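# Turn odd knobs in the knob box to match rows

## Task

The knob box holds rows of knobs (A1 to A4, B1 to B4, and so on), and in every row at least three knobs already share one mark. Rotate each knob whose mark differs so it matches the rest of its row, and leave every other knob on the mark it shows now, so that at the end all knobs in each row point at one common mark.

## Robot and tools

Robot: two FANUC CRX-5iA arms, left_arm and right_arm, each carrying a two-finger parallel gripper (50 mm max opening). In the scene frame the origin is at table-top height, midway between the nominal arm bases; +z is up, +x points out over the table, and left_arm sits on the +y side (arm names are not image sides). Calibrated bases: left_arm at (-0.065, +0.448, 0) m, right_arm at (+0.003, -0.484, 0) m, each turned very slightly about z. A camera stand is fixed behind the arms.

Gripper geometry: fingers point along the gripper's +z and close along its x axis. end_effector_position is the point between the pads; fingertips extend 17.5 mm past it. A camera block juts about 10 cm toward the gripper's -y and rotates with it. Reported poses can be off by a few cm, more at long reach.

The 18-number row (used by execute_actions and move): all numbers in [-1, 1], always all 18 even if one arm is idle. Order: left dx, dy, dz, rx, ry, rz, left gripper position, force_limit, speed, then the same nine for the right arm. dx..rz are an offset, not a pose: they count from that arm's Hand target at the start of the action or call, along scene-frame axes, with the arm turning about its Hand target position. Scale: 1.0 = 0.6 m for dx, dy, dz and 180 degrees for the rotation vector (rx, ry, rz). Sending the same offset again moves the arm further. Sending all six pose numbers as 0 re-commands the current Hand target. Gripper position: +1 fully open, about -0.65 pads meet, -1 to grip (closes until stopped). force_limit: -1 about 20 N, 0 about 102 N, +1 about 185 N per pad. speed: -1 20 mm/s, 0 85, +1 150. Both start at +1. Gripper numbers are commands, not offsets: to keep a gripper as is, resend its last three numbers (0 is a real command).

execute_actions(actions, cameras): actions is a list of actions; each action is a table of up to 15 rows, one per 1/30 s step, and each row is measured from the same start pose of that action. A short table repeats its last row. Images come only with an empty actions list or when cameras names them (["all"], names, or []). An empty list also shows what results may omit.

move(target, speed, blend, blocking, cameras): straight-line paths for each gripper toward target, given as one 18-number row or a list of up to 15 rows; every row is an offset from the same Hand targets, not from the previous row. speed in m/s, 0.002 to 1 (default 0.25), turning up to twice that in rad/s; one value or one per target. blend in metres rounds corners (0 = stop at each). blocking=false returns after about 0.5 s while the move continues. Moves last at least 0.5 s and are cut at 10 s. Paths do not avoid obstacles or the other arm. Finger changes for later targets are applied on arrival once everything is at rest. The result adds a move: line with the ending (done, off_target, moving, held, fault) and limits (paced = pose clipped, held = steps withheld). done means at rest within 3 mm and 2 degrees; neither done nor off_target tells you about contact.

wait(seconds 0 to 10, cameras): lets time pass holding commands; a running move continues. stop(cameras): brakes a running move; fingers keep moving. zoom_image(camera, region [x0, y0, x1, y1] pixels, at most 504x504) enlarges part of the newest image of cam_head_left, cam_head_right, cam_high, cam_low, cam_left_wrist or cam_right_wrist (all 896x504). read_manual(section="licences") only returns licence text. finished_scene(scene) ends the current scene with that scene's number; make no further call in that reply.

Control details: each step the commanded pose is clipped to within 70 mm and 16 degrees of the measured gripper pose; Hand target in the result is that clipped command. Grippers often stop short of it; a new action (even zeros) asks again; if still short, send the gap as an offset. If an arm is pushing on something or was dragged, command its target back past the gripper. A clearance check withholds commands that bring the arms too close (fingers to fingers excepted).

Result lines: end_effector_position (m) and quat_wxyz in the scene frame; Hand target; Tool commands; Joint velocities ("within noise" when still); Flange force along the gripper's own axes (noisy, includes held weight, "no reading" near singular poses or at start). object_status: 0 moving, 1 blocked while opening, 2 blocked while closing (a grip), 3 at requested position or pads met. Opening in mm is about (250 - position_measured) x 0.202. A new position number resets status to 0; new force_limit or speed only applies with a changed position (change of 0.01 or more).

Avoid: fault stops (contact torque reaching 150 N m on waist, shoulder, elbow or 37.6 N m on the wrist joints, or 150 N external force) which freeze the arm 10 s; stiff arms fault easily if a target lies even slightly past a firm contact, so approach knobs slowly and don't command past the contact. Fast moves hit harder and overshoot. Never let arms touch each other or close a gripper on the other arm's fingers. Nothing may fall off the table. Long stretched-out poses or pushing heats motors (MOTOR HOT line, then an over-temperature stop). Knobs not needing a turn must stay on their marks, so don't bump them.

Each tool is called after "Emit:" as name(argument=value, ...), one argument or row to a line, values as JSON.

## Session

Emit:
execute_actions(
  actions=[],
)

Scene clock: 0.00 s.
left_arm: end_effector_position=(+0.1790, -0.1054, +0.1641) position_measured=3 object_status=3 end_effector_quat_wxyz=(+0.142, +0.535, +0.596, -0.582) | right_arm: end_effector_position=(+0.1883, -0.6763, +0.1324) position_measured=3 object_status=3 end_effector_quat_wxyz=(-0.124, +0.753, +0.563, +0.318)
Joint positions: left_arm=[-0.595 0.394 -0.662 1.549 -1.253 -0.432] | right_arm=[-1.03 -0.049 -0.411 -0.595 -1.589 0.884]
Joint velocities: within noise
Flange force (N): no reading
Hand target: left_arm +0.1790, -0.1054, +0.1641; +0.142, +0.535, +0.596, -0.582 | right_arm +0.1883, -0.6763, +0.1324; -0.124, +0.753, +0.563, +0.318
Tool commands: left_gripper/position=+1.0 left_gripper/force_limit=+1.0 left_gripper/speed=+1.0 right_gripper/position=+1.0 right_gripper/force_limit=+1.0 right_gripper/speed=+1.0
camera_calibration:
cam_left_wrist: T_world_to_cam=[[-0.392141, 0.470076, -0.79073, 0.260626], [0.90506, 0.0433537, -0.423068, -0.0659949], [-0.164593, -0.881561, -0.442448, 0.142938], [0, 0, 0, 1]] pos_world=[0.185458, 0.00635582, 0.241407]
cam_right_wrist: T_world_to_cam=[[0.160337, 0.766586, 0.621802, 0.41345], [0.772142, -0.489837, 0.404791, -0.505321], [0.614889, 0.415216, -0.670453, 0.384309], [0, 0, 0, 1]] pos_world=[0.0875815, -0.724042, 0.205126]

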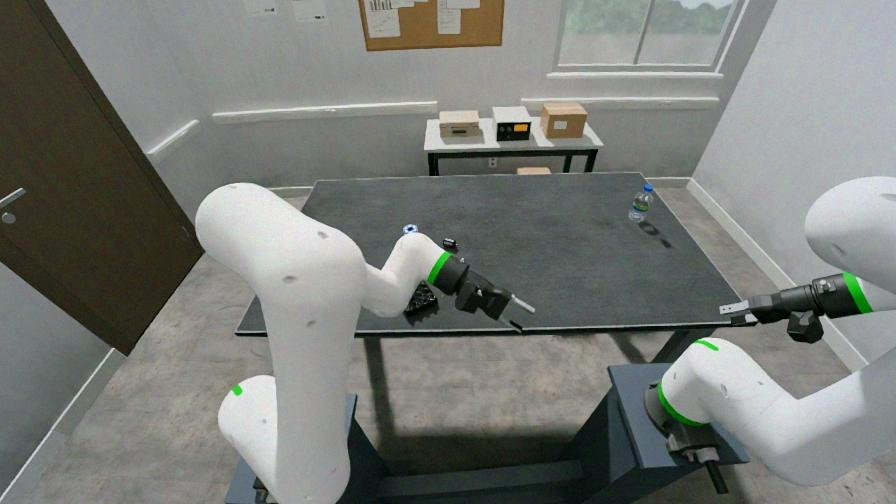

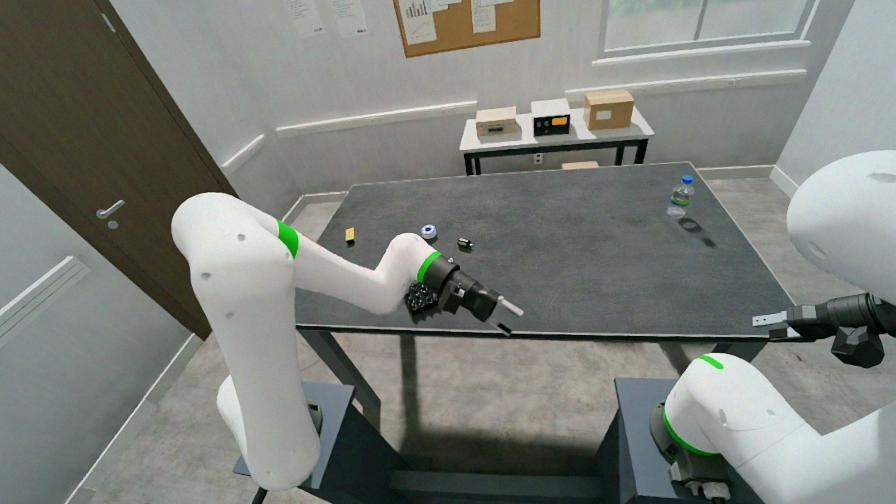

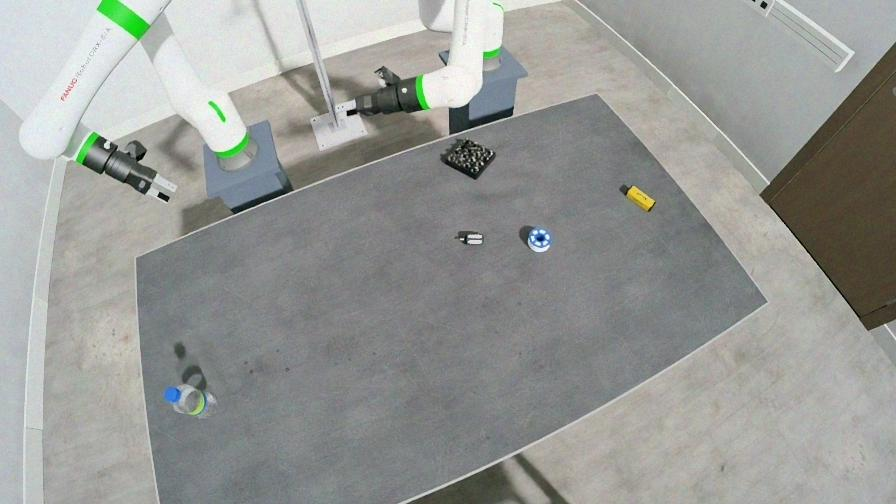

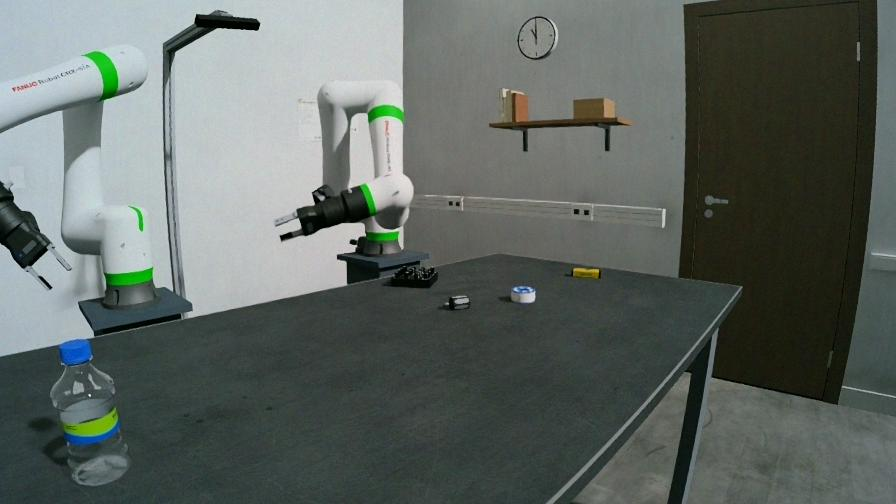

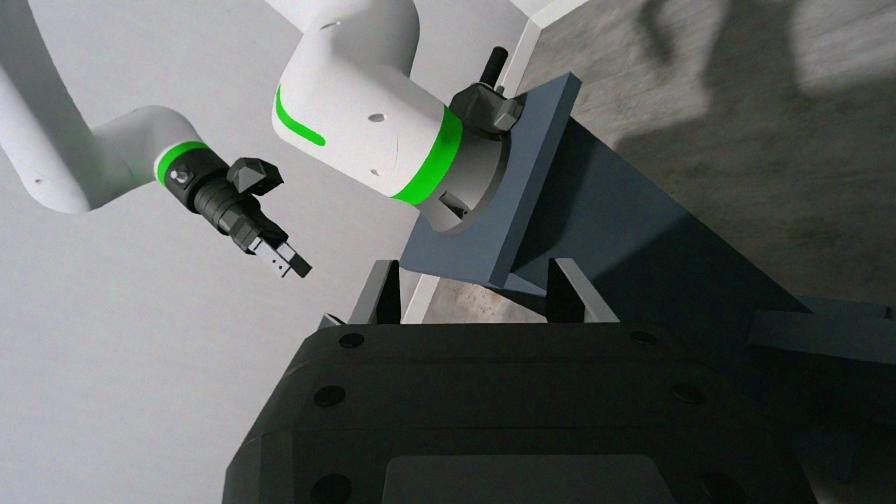

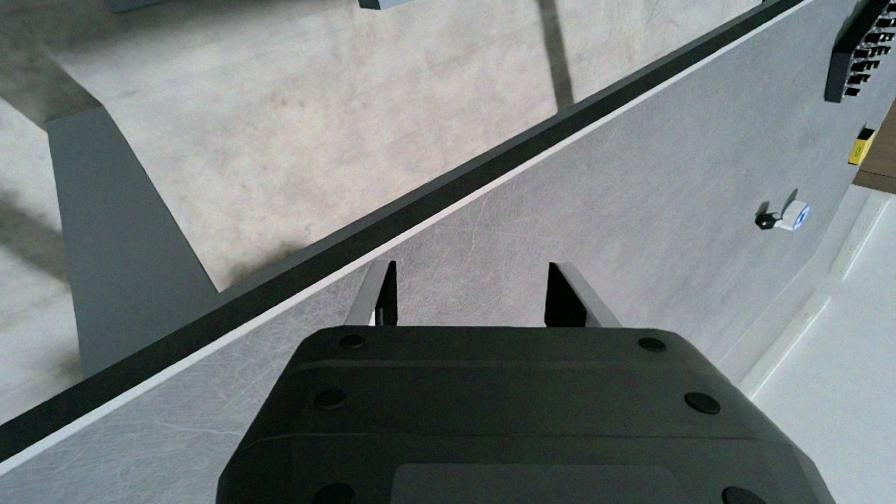

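Emit:
zoom_image(
  camera="cam_high",
  region=[430, 130, 510, 185],
)

Emit:
zoom_image(
  camera="cam_head_right",
  region=[390, 265, 460, 325],
)

Scaled by 6.300 from the camera's 896x504 image, which has a finer 1280x720 frame.

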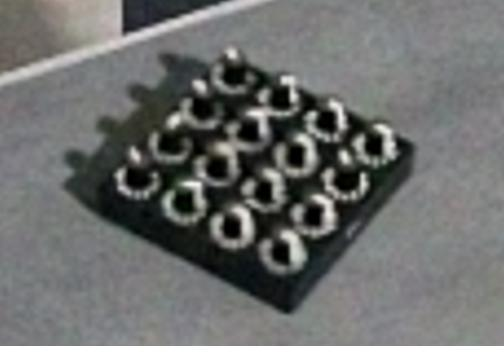

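Scaled by 7.200 from the camera's 896x504 image, which has a finer 1280x720 frame.

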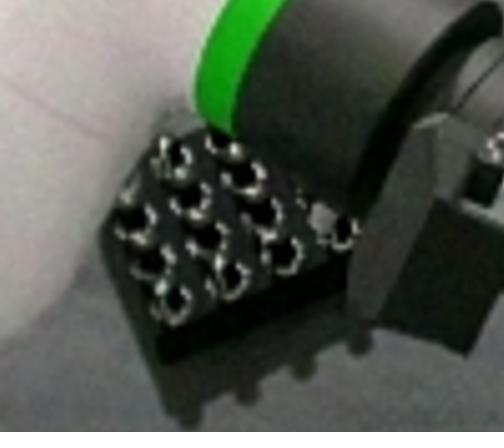

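Emit:
move(
  target=[0.343,0.451,0.06,0.349,-0.212,-0.029,1,1,1,0,0,0,0,0,0,1,1,1],
  cameras=["cam_left_wrist"],
)

Scene clock: 16.17 s.
left_arm: end_effector_position=(+0.3848, +0.1652, +0.2001) position_measured=3 object_status=3 end_effector_quat_wxyz=(+0.001, +0.706, +0.708, -0.001) | right_arm: end_effector_position=(+0.1883, -0.6763, +0.1324) position_measured=3 object_status=3 end_effector_quat_wxyz=(-0.124, +0.753, +0.563, +0.318)
Joint positions: left_arm=[-0.274 0.224 0.059 0.002 -1.406 0.315] | right_arm=[-1.03 -0.049 -0.411 -0.595 -1.589 0.884]
Flange force (N): left_arm=[0.0 3.5 -0.7] | right_arm=[1.9 3.0 -2.7]
Hand target: left_arm +0.3848, +0.1652, +0.2001; +0.001, +0.706, +0.708, -0.001 | right_arm +0.1883, -0.6763, +0.1324; -0.124, +0.753, +0.563, +0.318
Off the commanded pose: left_arm 0.000 m, 0 deg | right_arm 0.000 m, 0 deg.
move: done
camera_calibration:
cam_left_wrist: T_world_to_cam=[[-0.00504675, 0.99997, -0.00581972, -0.150982], [0.945084, 0.00667145, 0.326758, -0.408094], [0.326787, -0.00385106, -0.94509, 0.197776], [0, 0, 0, 1]] pos_world=[0.320291, 0.154461, 0.319386]
Images, in order (width x height): cam_left_wrist 896x504.

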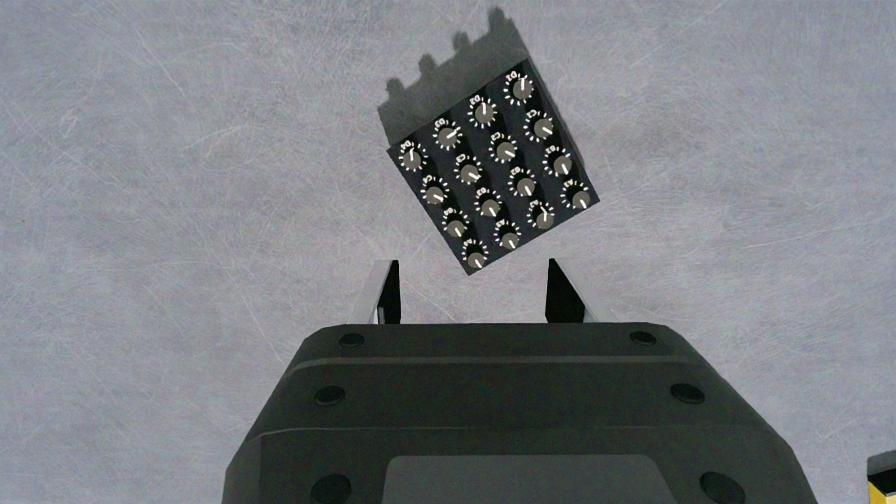

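Emit:
zoom_image(
  camera="cam_left_wrist",
  region=[380, 55, 610, 170],
)

Emit:
zoom_image(
  camera="cam_left_wrist",
  region=[380, 160, 610, 275],
)

Scaled by 2.191 from the camera's 896x504 image, which has a finer 1280x720 frame.

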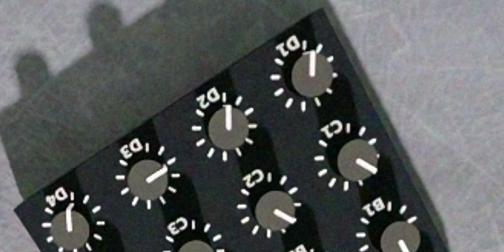

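Scaled by 2.191 from the camera's 896x504 image, which has a finer 1280x720 frame.

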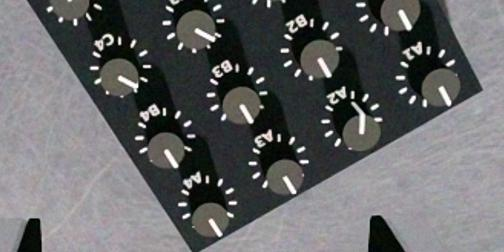

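Emit:
zoom_image(
  camera="cam_left_wrist",
  region=[460, 65, 540, 125],
)

Emit:
zoom_image(
  camera="cam_left_wrist",
  region=[390, 110, 470, 170],
)

Emit:
zoom_image(
  camera="cam_left_wrist",
  region=[520, 180, 600, 240],
)

Emit:
zoom_image(
  camera="cam_left_wrist",
  region=[455, 215, 535, 275],
)

Emit:
zoom_image(
  camera="cam_left_wrist",
  region=[415, 155, 495, 215],
)

Emit:
zoom_image(
  camera="cam_left_wrist",
  region=[490, 105, 590, 180],
)

Scaled by 6.300 from the camera's 896x504 image, which has a finer 1280x720 frame.

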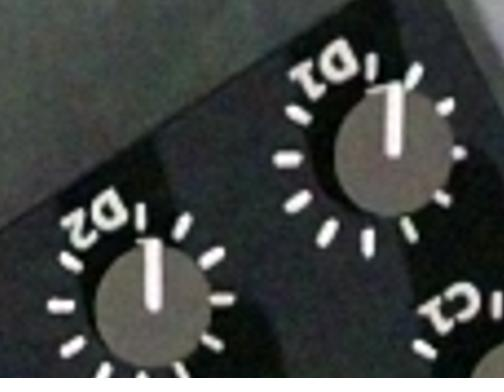

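Scaled by 6.300 from the camera's 896x504 image, which has a finer 1280x720 frame.

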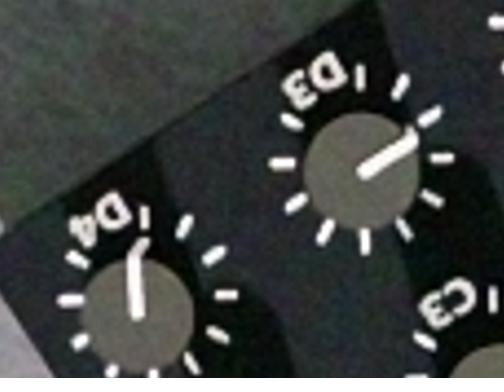

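Scaled by 6.300 from the camera's 896x504 image, which has a finer 1280x720 frame.

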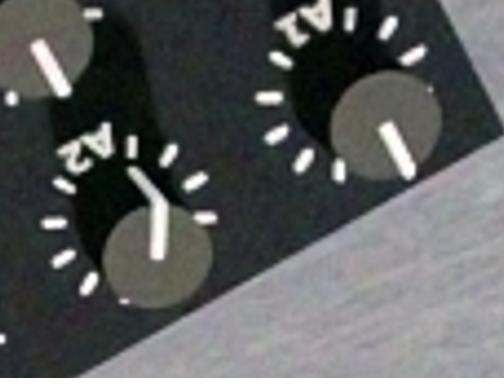

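Scaled by 6.300 from the camera's 896x504 image, which has a finer 1280x720 frame.

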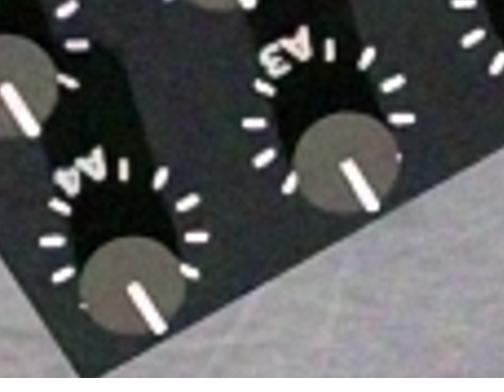

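Scaled by 6.300 from the camera's 896x504 image, which has a finer 1280x720 frame.

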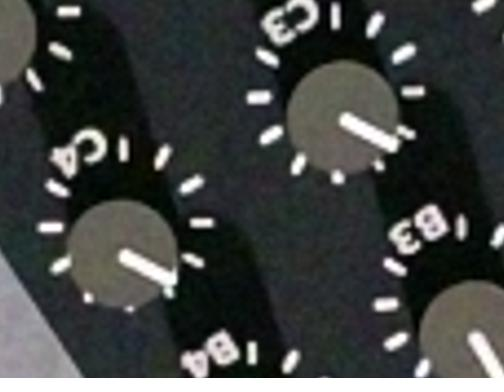

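Scaled by 5.040 from the camera's 896x504 image, which has a finer 1280x720 frame.

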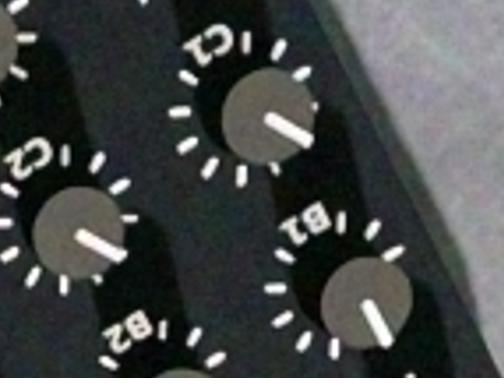

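Emit:
move(
  target=[0.0173,0.0908,-0.1667,0,0,0.1667,-0.2,-1,-1,0,0,0,0,0,0,1,1,1],
  cameras=["cam_left_wrist", "cam_low"],
)

Emit:
zoom_image(
  camera="cam_left_wrist",
  region=[350, 150, 570, 320],
)

Emit:
zoom_image(
  camera="cam_low",
  region=[370, 230, 460, 300],
)

Scene clock: 39.40 s.
left_arm: end_effector_position=(+0.3952, +0.2197, +0.1001) position_measured=182 object_status=0 end_effector_quat_wxyz=(+0.001, +0.499, +0.867, -0.001) | right_arm: end_effector_position=(+0.1883, -0.6763, +0.1324) position_measured=3 object_status=3 end_effector_quat_wxyz=(-0.124, +0.753, +0.563, +0.318)
Joint positions: left_arm=[-0.165 0.249 -0.153 0.002 -1.168 0.729] | right_arm=[-1.03 -0.049 -0.411 -0.595 -1.589 0.884]
Flange force (N): left_arm=[-1.2 2.6 0.4] | right_arm=[2.1 3.3 -2.3]
Hand target: left_arm +0.3952, +0.2197, +0.1001; +0.001, +0.499, +0.867, -0.001 | right_arm +0.1883, -0.6763, +0.1324; -0.124, +0.753, +0.563, +0.318
Off the commanded pose: left_arm 0.000 m, 0 deg | right_arm 0.000 m, 0 deg.
move: done
camera_calibration:
cam_left_wrist: T_world_to_cam=[[-0.504423, 0.863437, -0.00584023, 0.0213431], [0.815071, 0.478378, 0.326823, -0.437918], [0.284985, 0.160097, -0.945068, 0.0805651], [0, 0, 0, 1]] pos_world=[0.34474, 0.178164, 0.219386]
Images, in order (width x height): cam_low 896x504, cam_left_wrist 896x504.

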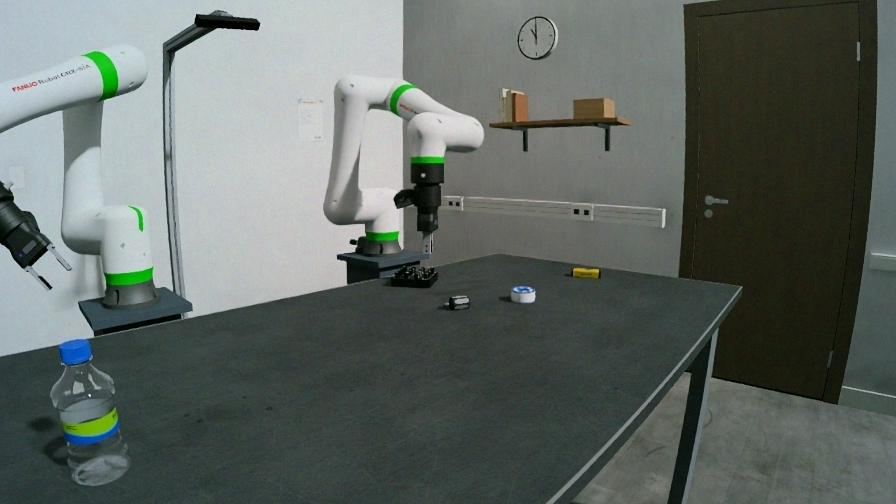

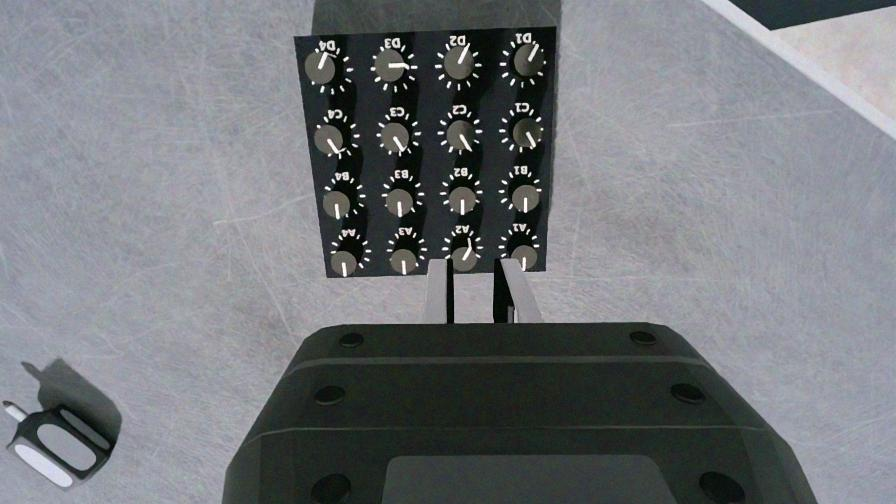

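Scaled by 2.291 from the camera's 896x504 image, which has a finer 1280x720 frame.

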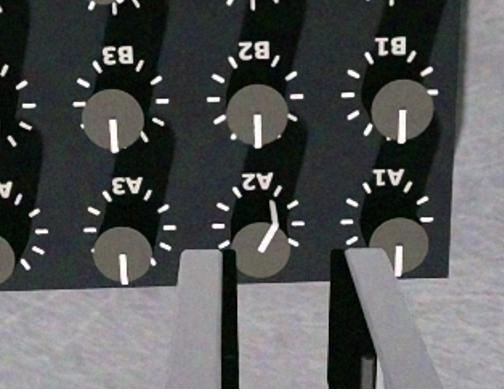

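Scaled by 5.600 from the camera's 896x504 image, which has a finer 1280x720 frame.

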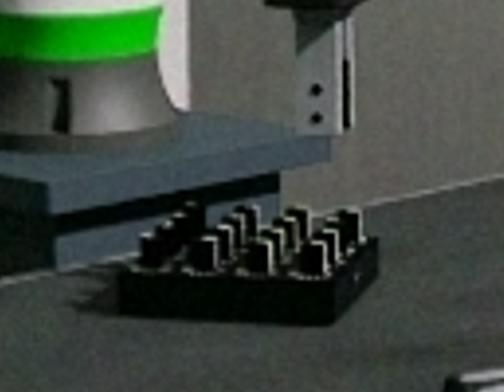

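Emit:
move(
  target=[0.0075,0.0015,-0.0567,0,0,0,-0.1,-1,-1,0,0,0,0,0,0,1,1,1],
  cameras=["cam_left_wrist","cam_low","cam_high"],
)

Emit:
zoom_image(
  camera="cam_left_wrist",
  region=[350, 150, 570, 320],
)

Emit:
zoom_image(
  camera="cam_low",
  region=[380, 230, 450, 300],
)

Emit:
zoom_image(
  camera="cam_high",
  region=[430, 120, 510, 185],
)

Scene clock: 52.70 s.
left_arm: end_effector_position=(+0.3997, +0.2206, +0.0661) position_measured=167 object_status=3 end_effector_quat_wxyz=(+0.001, +0.499, +0.867, -0.001) | right_arm: end_effector_position=(+0.1883, -0.6763, +0.1324) position_measured=3 object_status=3 end_effector_quat_wxyz=(-0.124, +0.753, +0.563, +0.318)
Joint positions: left_arm=[-0.161 0.293 -0.184 0.002 -1.093 0.726] | right_arm=[-1.03 -0.049 -0.411 -0.595 -1.589 0.884]
Flange force (N): left_arm=[-2.3 2.6 0.1] | right_arm=[1.7 2.5 -2.1]
Hand target: left_arm +0.3997, +0.2206, +0.0661; +0.001, +0.499, +0.867, -0.001 | right_arm +0.1883, -0.6763, +0.1324; -0.124, +0.753, +0.563, +0.318
Off the commanded pose: left_arm 0.000 m, 0 deg | right_arm 0.000 m, 0 deg.
move: done
camera_calibration:
cam_left_wrist: T_world_to_cam=[[-0.504363, 0.863473, -0.0057773, 0.022598], [0.815078, 0.478283, 0.326945, -0.430912], [0.285072, 0.16019, -0.945026, 0.0469509], [0, 0, 0, 1]] pos_world=[0.34924, 0.179064, 0.185385]
Images, in order (width x height): cam_high 896x504, cam_low 896x504, cam_left_wrist 896x504.

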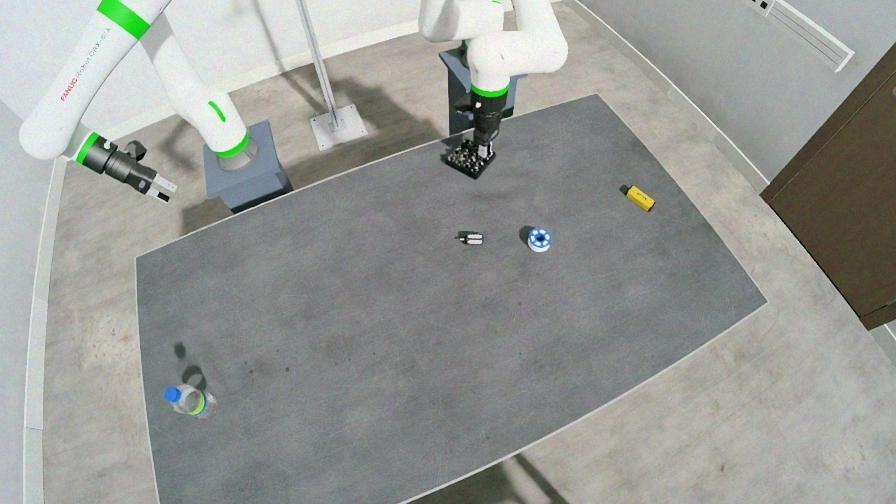

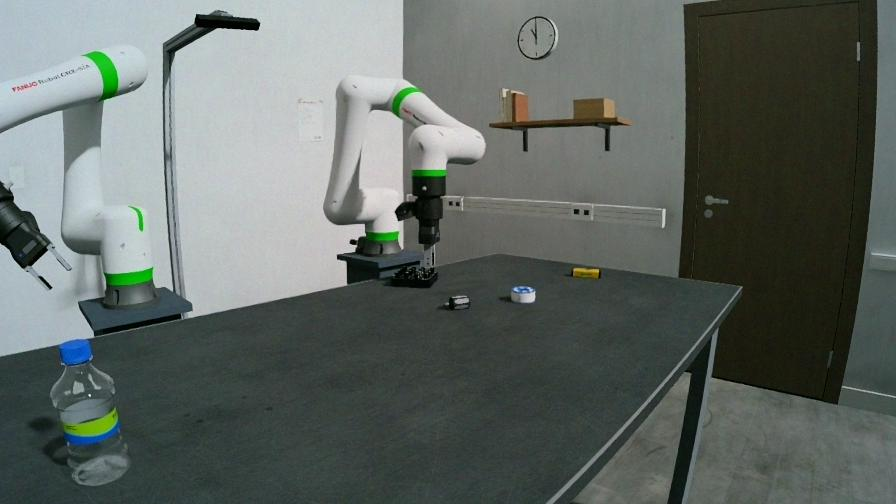

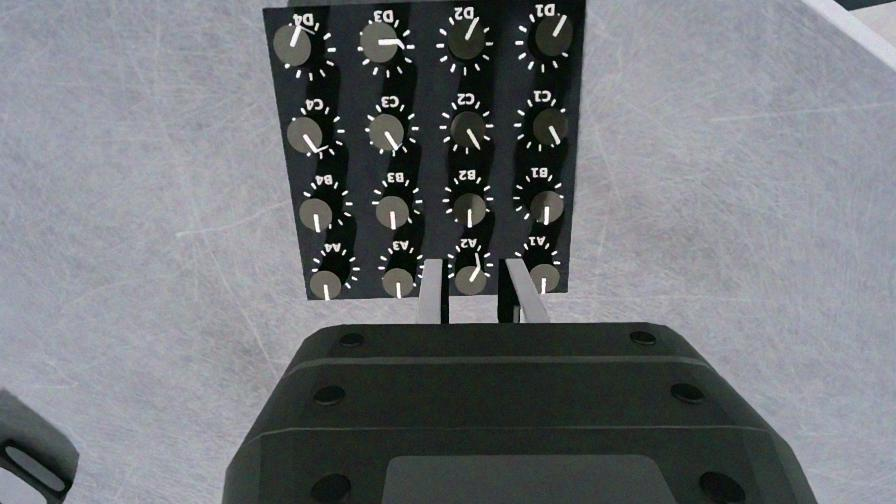

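Scaled by 2.291 from the camera's 896x504 image, which has a finer 1280x720 frame.

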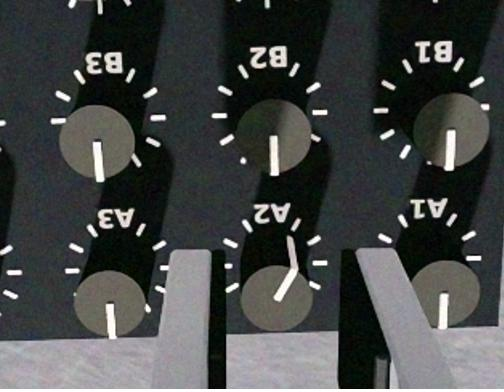

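Scaled by 7.200 from the camera's 896x504 image, which has a finer 1280x720 frame.

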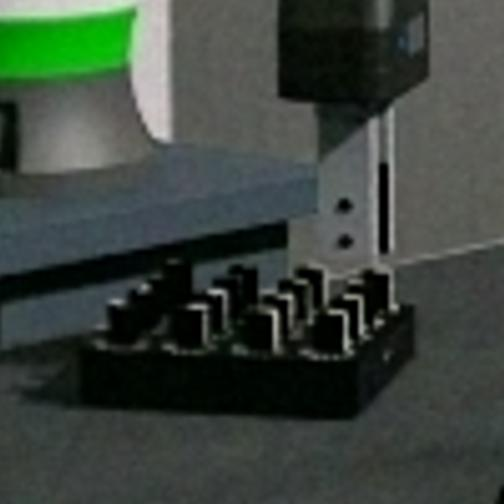

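Scaled by 6.300 from the camera's 896x504 image, which has a finer 1280x720 frame.

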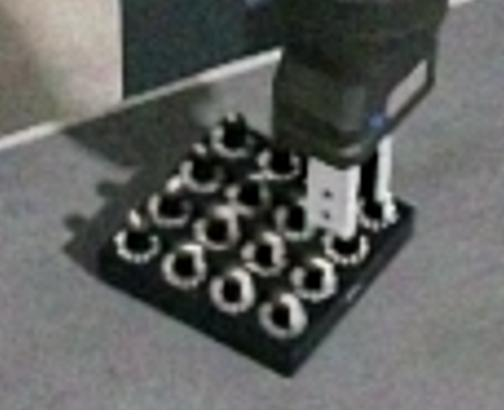

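Emit:
move(
  target=[
    [-0.0002,0.0004,-0.0267,0,0,0,-0.1,-1,-1,0,0,0,0,0,0,1,1,1],
    [-0.0002,0.0004,-0.0267,0,0,0,-1,-0.7,-1,0,0,0,0,0,0,1,1,1],
  ],
  speed=0.08,
)

Scene clock: 59.43 s.
left_arm: end_effector_position=(+0.3996, +0.2208, +0.0500) position_measured=203 object_status=2 end_effector_quat_wxyz=(+0.001, +0.499, +0.867, -0.001) | right_arm: end_effector_position=(+0.1883, -0.6763, +0.1324) position_measured=3 object_status=3 end_effector_quat_wxyz=(-0.124, +0.753, +0.563, +0.318)
Joint positions: left_arm=[-0.161 0.311 -0.202 0.002 -1.057 0.725] | right_arm=[-1.03 -0.049 -0.411 -0.595 -1.589 0.884]
Flange force (N): left_arm=[-3.4 2.8 0.3] | right_arm=[1.6 3.0 -2.3]
Hand target: left_arm +0.3996, +0.2208, +0.0500; +0.001, +0.499, +0.867, -0.001 | right_arm +0.1883, -0.6763, +0.1324; -0.124, +0.753, +0.563, +0.318
Off the commanded pose: left_arm 0.000 m, 0 deg | right_arm 0.000 m, 0 deg.
move: done

Emit:
move(
  target=[0,0,0,0,0,-0.8333,-1,-0.7,-1,0,0,0,0,0,0,1,1,1],
  speed=0.4,
  cameras=["cam_left_wrist"],
)

Scene clock: 65.67 s.
left_arm: end_effector_position=(+0.3996, +0.2208, +0.0500) position_measured=203 object_status=2 end_effector_quat_wxyz=(-0.001, +0.966, -0.258, -0.001) | right_arm: end_effector_position=(+0.1883, -0.6763, +0.1324) position_measured=3 object_status=3 end_effector_quat_wxyz=(-0.124, +0.753, +0.563, +0.318)
Joint positions: left_arm=[-0.163 0.314 -0.197 -0.001 -1.062 -1.889] | right_arm=[-1.03 -0.049 -0.411 -0.595 -1.589 0.884]
Flange force (N): left_arm=[5.2 -3.2 0.3] | right_arm=[1.1 3.2 -2.1]
Hand target: left_arm +0.3996, +0.2208, +0.0500; -0.001, +0.966, -0.258, -0.001 | right_arm +0.1883, -0.6763, +0.1324; -0.124, +0.753, +0.563, +0.318
Off the commanded pose: left_arm 0.000 m, 0 deg | right_arm 0.000 m, 0 deg.
move: done
camera_calibration:
cam_left_wrist: T_world_to_cam=[[0.86863, -0.495427, -0.00582508, -0.226362], [-0.466581, -0.821897, 0.326784, 0.373585], [-0.166685, -0.281137, -0.945081, 0.3098], [0, 0, 0, 1]] pos_world=[0.422572, 0.281998, 0.169386]
Images, in order (width x height): cam_left_wrist 896x504.

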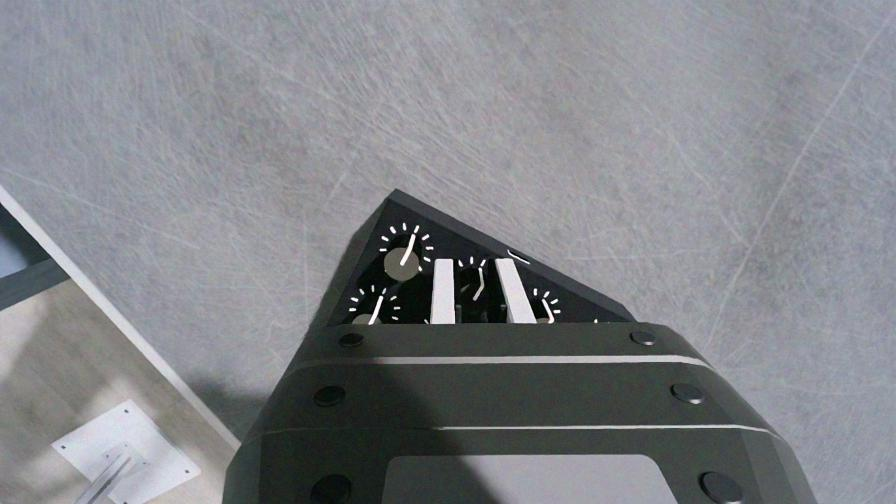

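Emit:
move(
  target=[
    [0,0,0,0,0,0,-0.2,-1,-1,0,0,0,0,0,0,1,1,1],
    [0,0,0.06,0,0,0,-0.2,-1,-1,0,0,0,0,0,0,1,1,1],
    [-0.0925,-0.1083,0.06,0,0,0.8333,-0.1,-1,-1,0,0,0,0,0,0,1,1,1],
    [-0.0925,-0.1083,0.0267,0,0,0.8333,-0.1,-1,-1,0,0,0,0,0,0,1,1,1],
  ],
  speed=[0.1,0.1,0.4,0.2],
  cameras=["cam_left_wrist"],
)

Emit:
zoom_image(
  camera="cam_left_wrist",
  region=[350, 150, 570, 320],
)

Scene clock: 77.83 s.
left_arm: end_effector_position=(+0.3441, +0.1558, +0.0661) position_measured=167 object_status=3 end_effector_quat_wxyz=(+0.001, +0.499, +0.867, -0.001) | right_arm: end_effector_position=(+0.1883, -0.6763, +0.1324) position_measured=3 object_status=3 end_effector_quat_wxyz=(-0.124, +0.753, +0.563, +0.318)
Joint positions: left_arm=[-0.319 0.259 -0.227 0.002 -1.083 0.883] | right_arm=[-1.03 -0.049 -0.411 -0.595 -1.589 0.884]
Flange force (N): left_arm=[-2.3 2.6 -0.2] | right_arm=[1.2 3.7 -1.8]
Hand target: left_arm +0.3441, +0.1558, +0.0661; +0.001, +0.499, +0.867, -0.001 | right_arm +0.1883, -0.6763, +0.1324; -0.124, +0.753, +0.563, +0.318
Off the commanded pose: left_arm 0.000 m, 0 deg | right_arm 0.000 m, 0 deg.
move: done
camera_calibration:
cam_left_wrist: T_world_to_cam=[[-0.504518, 0.863381, -0.00578757, 0.0505672], [0.815014, 0.478446, 0.326867, -0.354587], [0.28498, 0.160194, -0.945053, 0.0732128], [0, 0, 0, 1]] pos_world=[0.293641, 0.114264, 0.185385]
Images, in order (width x height): cam_left_wrist 896x504.

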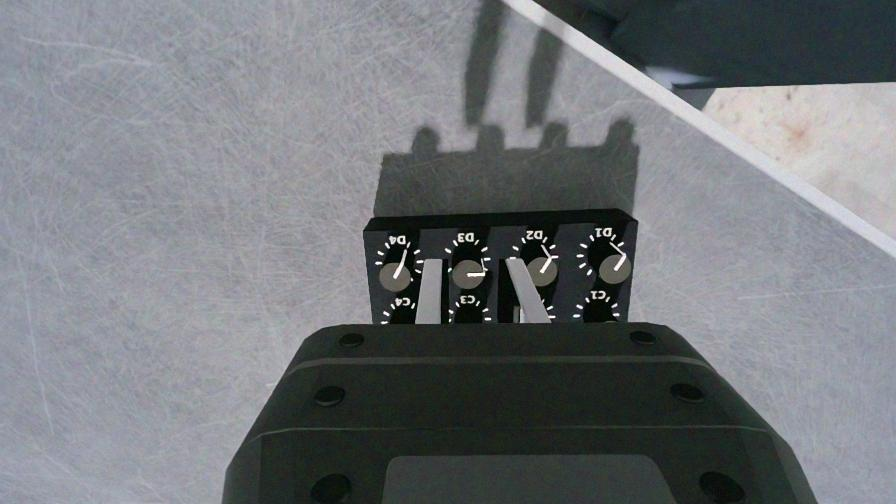

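Scaled by 2.291 from the camera's 896x504 image, which has a finer 1280x720 frame.

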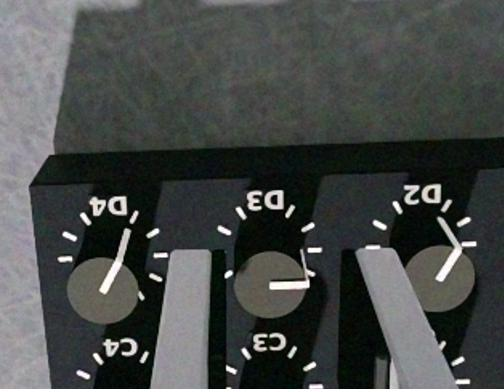

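Emit:
move(
  target=[
    [-0.0018,-0.0034,-0.0267,0,0,0,-0.1,-1,-1,0,0,0,0,0,0,1,1,1],
    [-0.0018,-0.0034,-0.0267,0,0,0,-1,-0.7,-1,0,0,0,0,0,0,1,1,1],
    [-0.0018,-0.0034,-0.0267,0,0,0.3333,-1,-0.7,-1,0,0,0,0,0,0,1,1,1],
    [-0.0018,-0.0034,-0.0267,0,0,0.3333,-0.2,-1,-1,0,0,0,0,0,0,1,1,1],
    [-0.0018,-0.0034,0.05,0,0,0.3333,-0.2,-1,-1,0,0,0,0,0,0,1,1,1],
  ],
  speed=[0.08,0.1,0.3,0.1,0.15],
)

Emit:
move(
  target=[0.06,0.02,0.16,0,0,-0.5,-0.2,-1,-1,0,0,0,0,0,0,1,1,1],
  cameras=["cam_left_wrist"],
)

Emit:
zoom_image(
  camera="cam_left_wrist",
  region=[340, 50, 620, 260],
)

Scene clock: 87.27 s.
left_arm: end_effector_position=(+0.3430, +0.1538, +0.0960) position_measured=182 object_status=3 end_effector_quat_wxyz=(+0.001, -0.001, +1.000, +0.000) | right_arm: end_effector_position=(+0.1883, -0.6763, +0.1324) position_measured=3 object_status=3 end_effector_quat_wxyz=(-0.124, +0.753, +0.563, +0.318)
Joint positions: left_arm=[-0.325 0.227 -0.189 -0.001 -1.152 1.938] | right_arm=[-1.03 -0.049 -0.411 -0.595 -1.589 0.884]
Flange force (N): left_arm=[-4.0 -1.5 -0.2] | right_arm=[1.7 2.9 -1.9]
Hand target: left_arm +0.3430, +0.1538, +0.0961; +0.001, -0.001, +1.000, +0.000 | right_arm +0.1883, -0.6763, +0.1324; -0.124, +0.753, +0.563, +0.318
Off the commanded pose: left_arm 0.000 m, 0 deg | right_arm 0.000 m, 0 deg.
move: done

Scene clock: 90.83 s.
left_arm: end_effector_position=(+0.3790, +0.1658, +0.1921) position_measured=182 object_status=3 end_effector_quat_wxyz=(+0.001, +0.706, +0.708, -0.001) | right_arm: end_effector_position=(+0.1883, -0.6763, +0.1324) position_measured=3 object_status=3 end_effector_quat_wxyz=(-0.124, +0.753, +0.563, +0.318)
Joint positions: left_arm=[-0.276 0.214 0.029 0.002 -1.385 0.318] | right_arm=[-1.03 -0.049 -0.411 -0.595 -1.589 0.884]
Flange force (N): left_arm=[-0.3 3.2 -0.9] | right_arm=[1.9 2.8 -1.9]
Hand target: left_arm +0.3790, +0.1658, +0.1921; +0.001, +0.706, +0.708, -0.001 | right_arm +0.1883, -0.6763, +0.1324; -0.124, +0.753, +0.563, +0.318
Off the commanded pose: left_arm 0.000 m, 0 deg | right_arm 0.000 m, 0 deg.
move: done
camera_calibration:
cam_left_wrist: T_world_to_cam=[[-0.00504675, 0.99997, -0.00581972, -0.151657], [0.945084, 0.00667145, 0.326758, -0.400003], [0.326787, -0.00385106, -0.94509, 0.192113], [0, 0, 0, 1]] pos_world=[0.314491, 0.155061, 0.311386]
Images, in order (width x height): cam_left_wrist 896x504.

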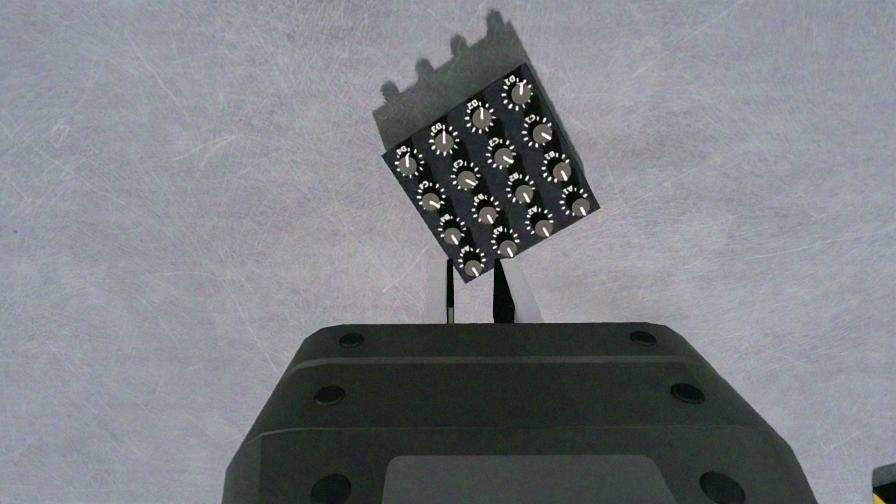

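Scaled by 1.800 from the camera's 896x504 image, which has a finer 1280x720 frame.

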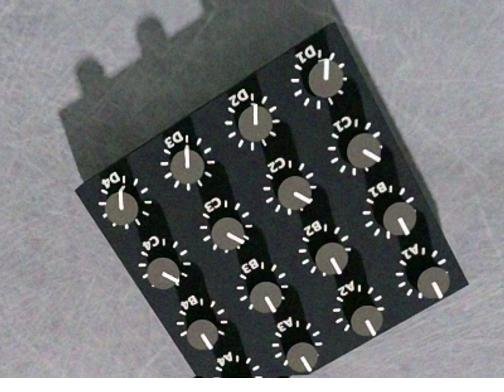

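All match.

Emit:
finished_scene(
  scene=2,
)

The scene is finished: the task was done.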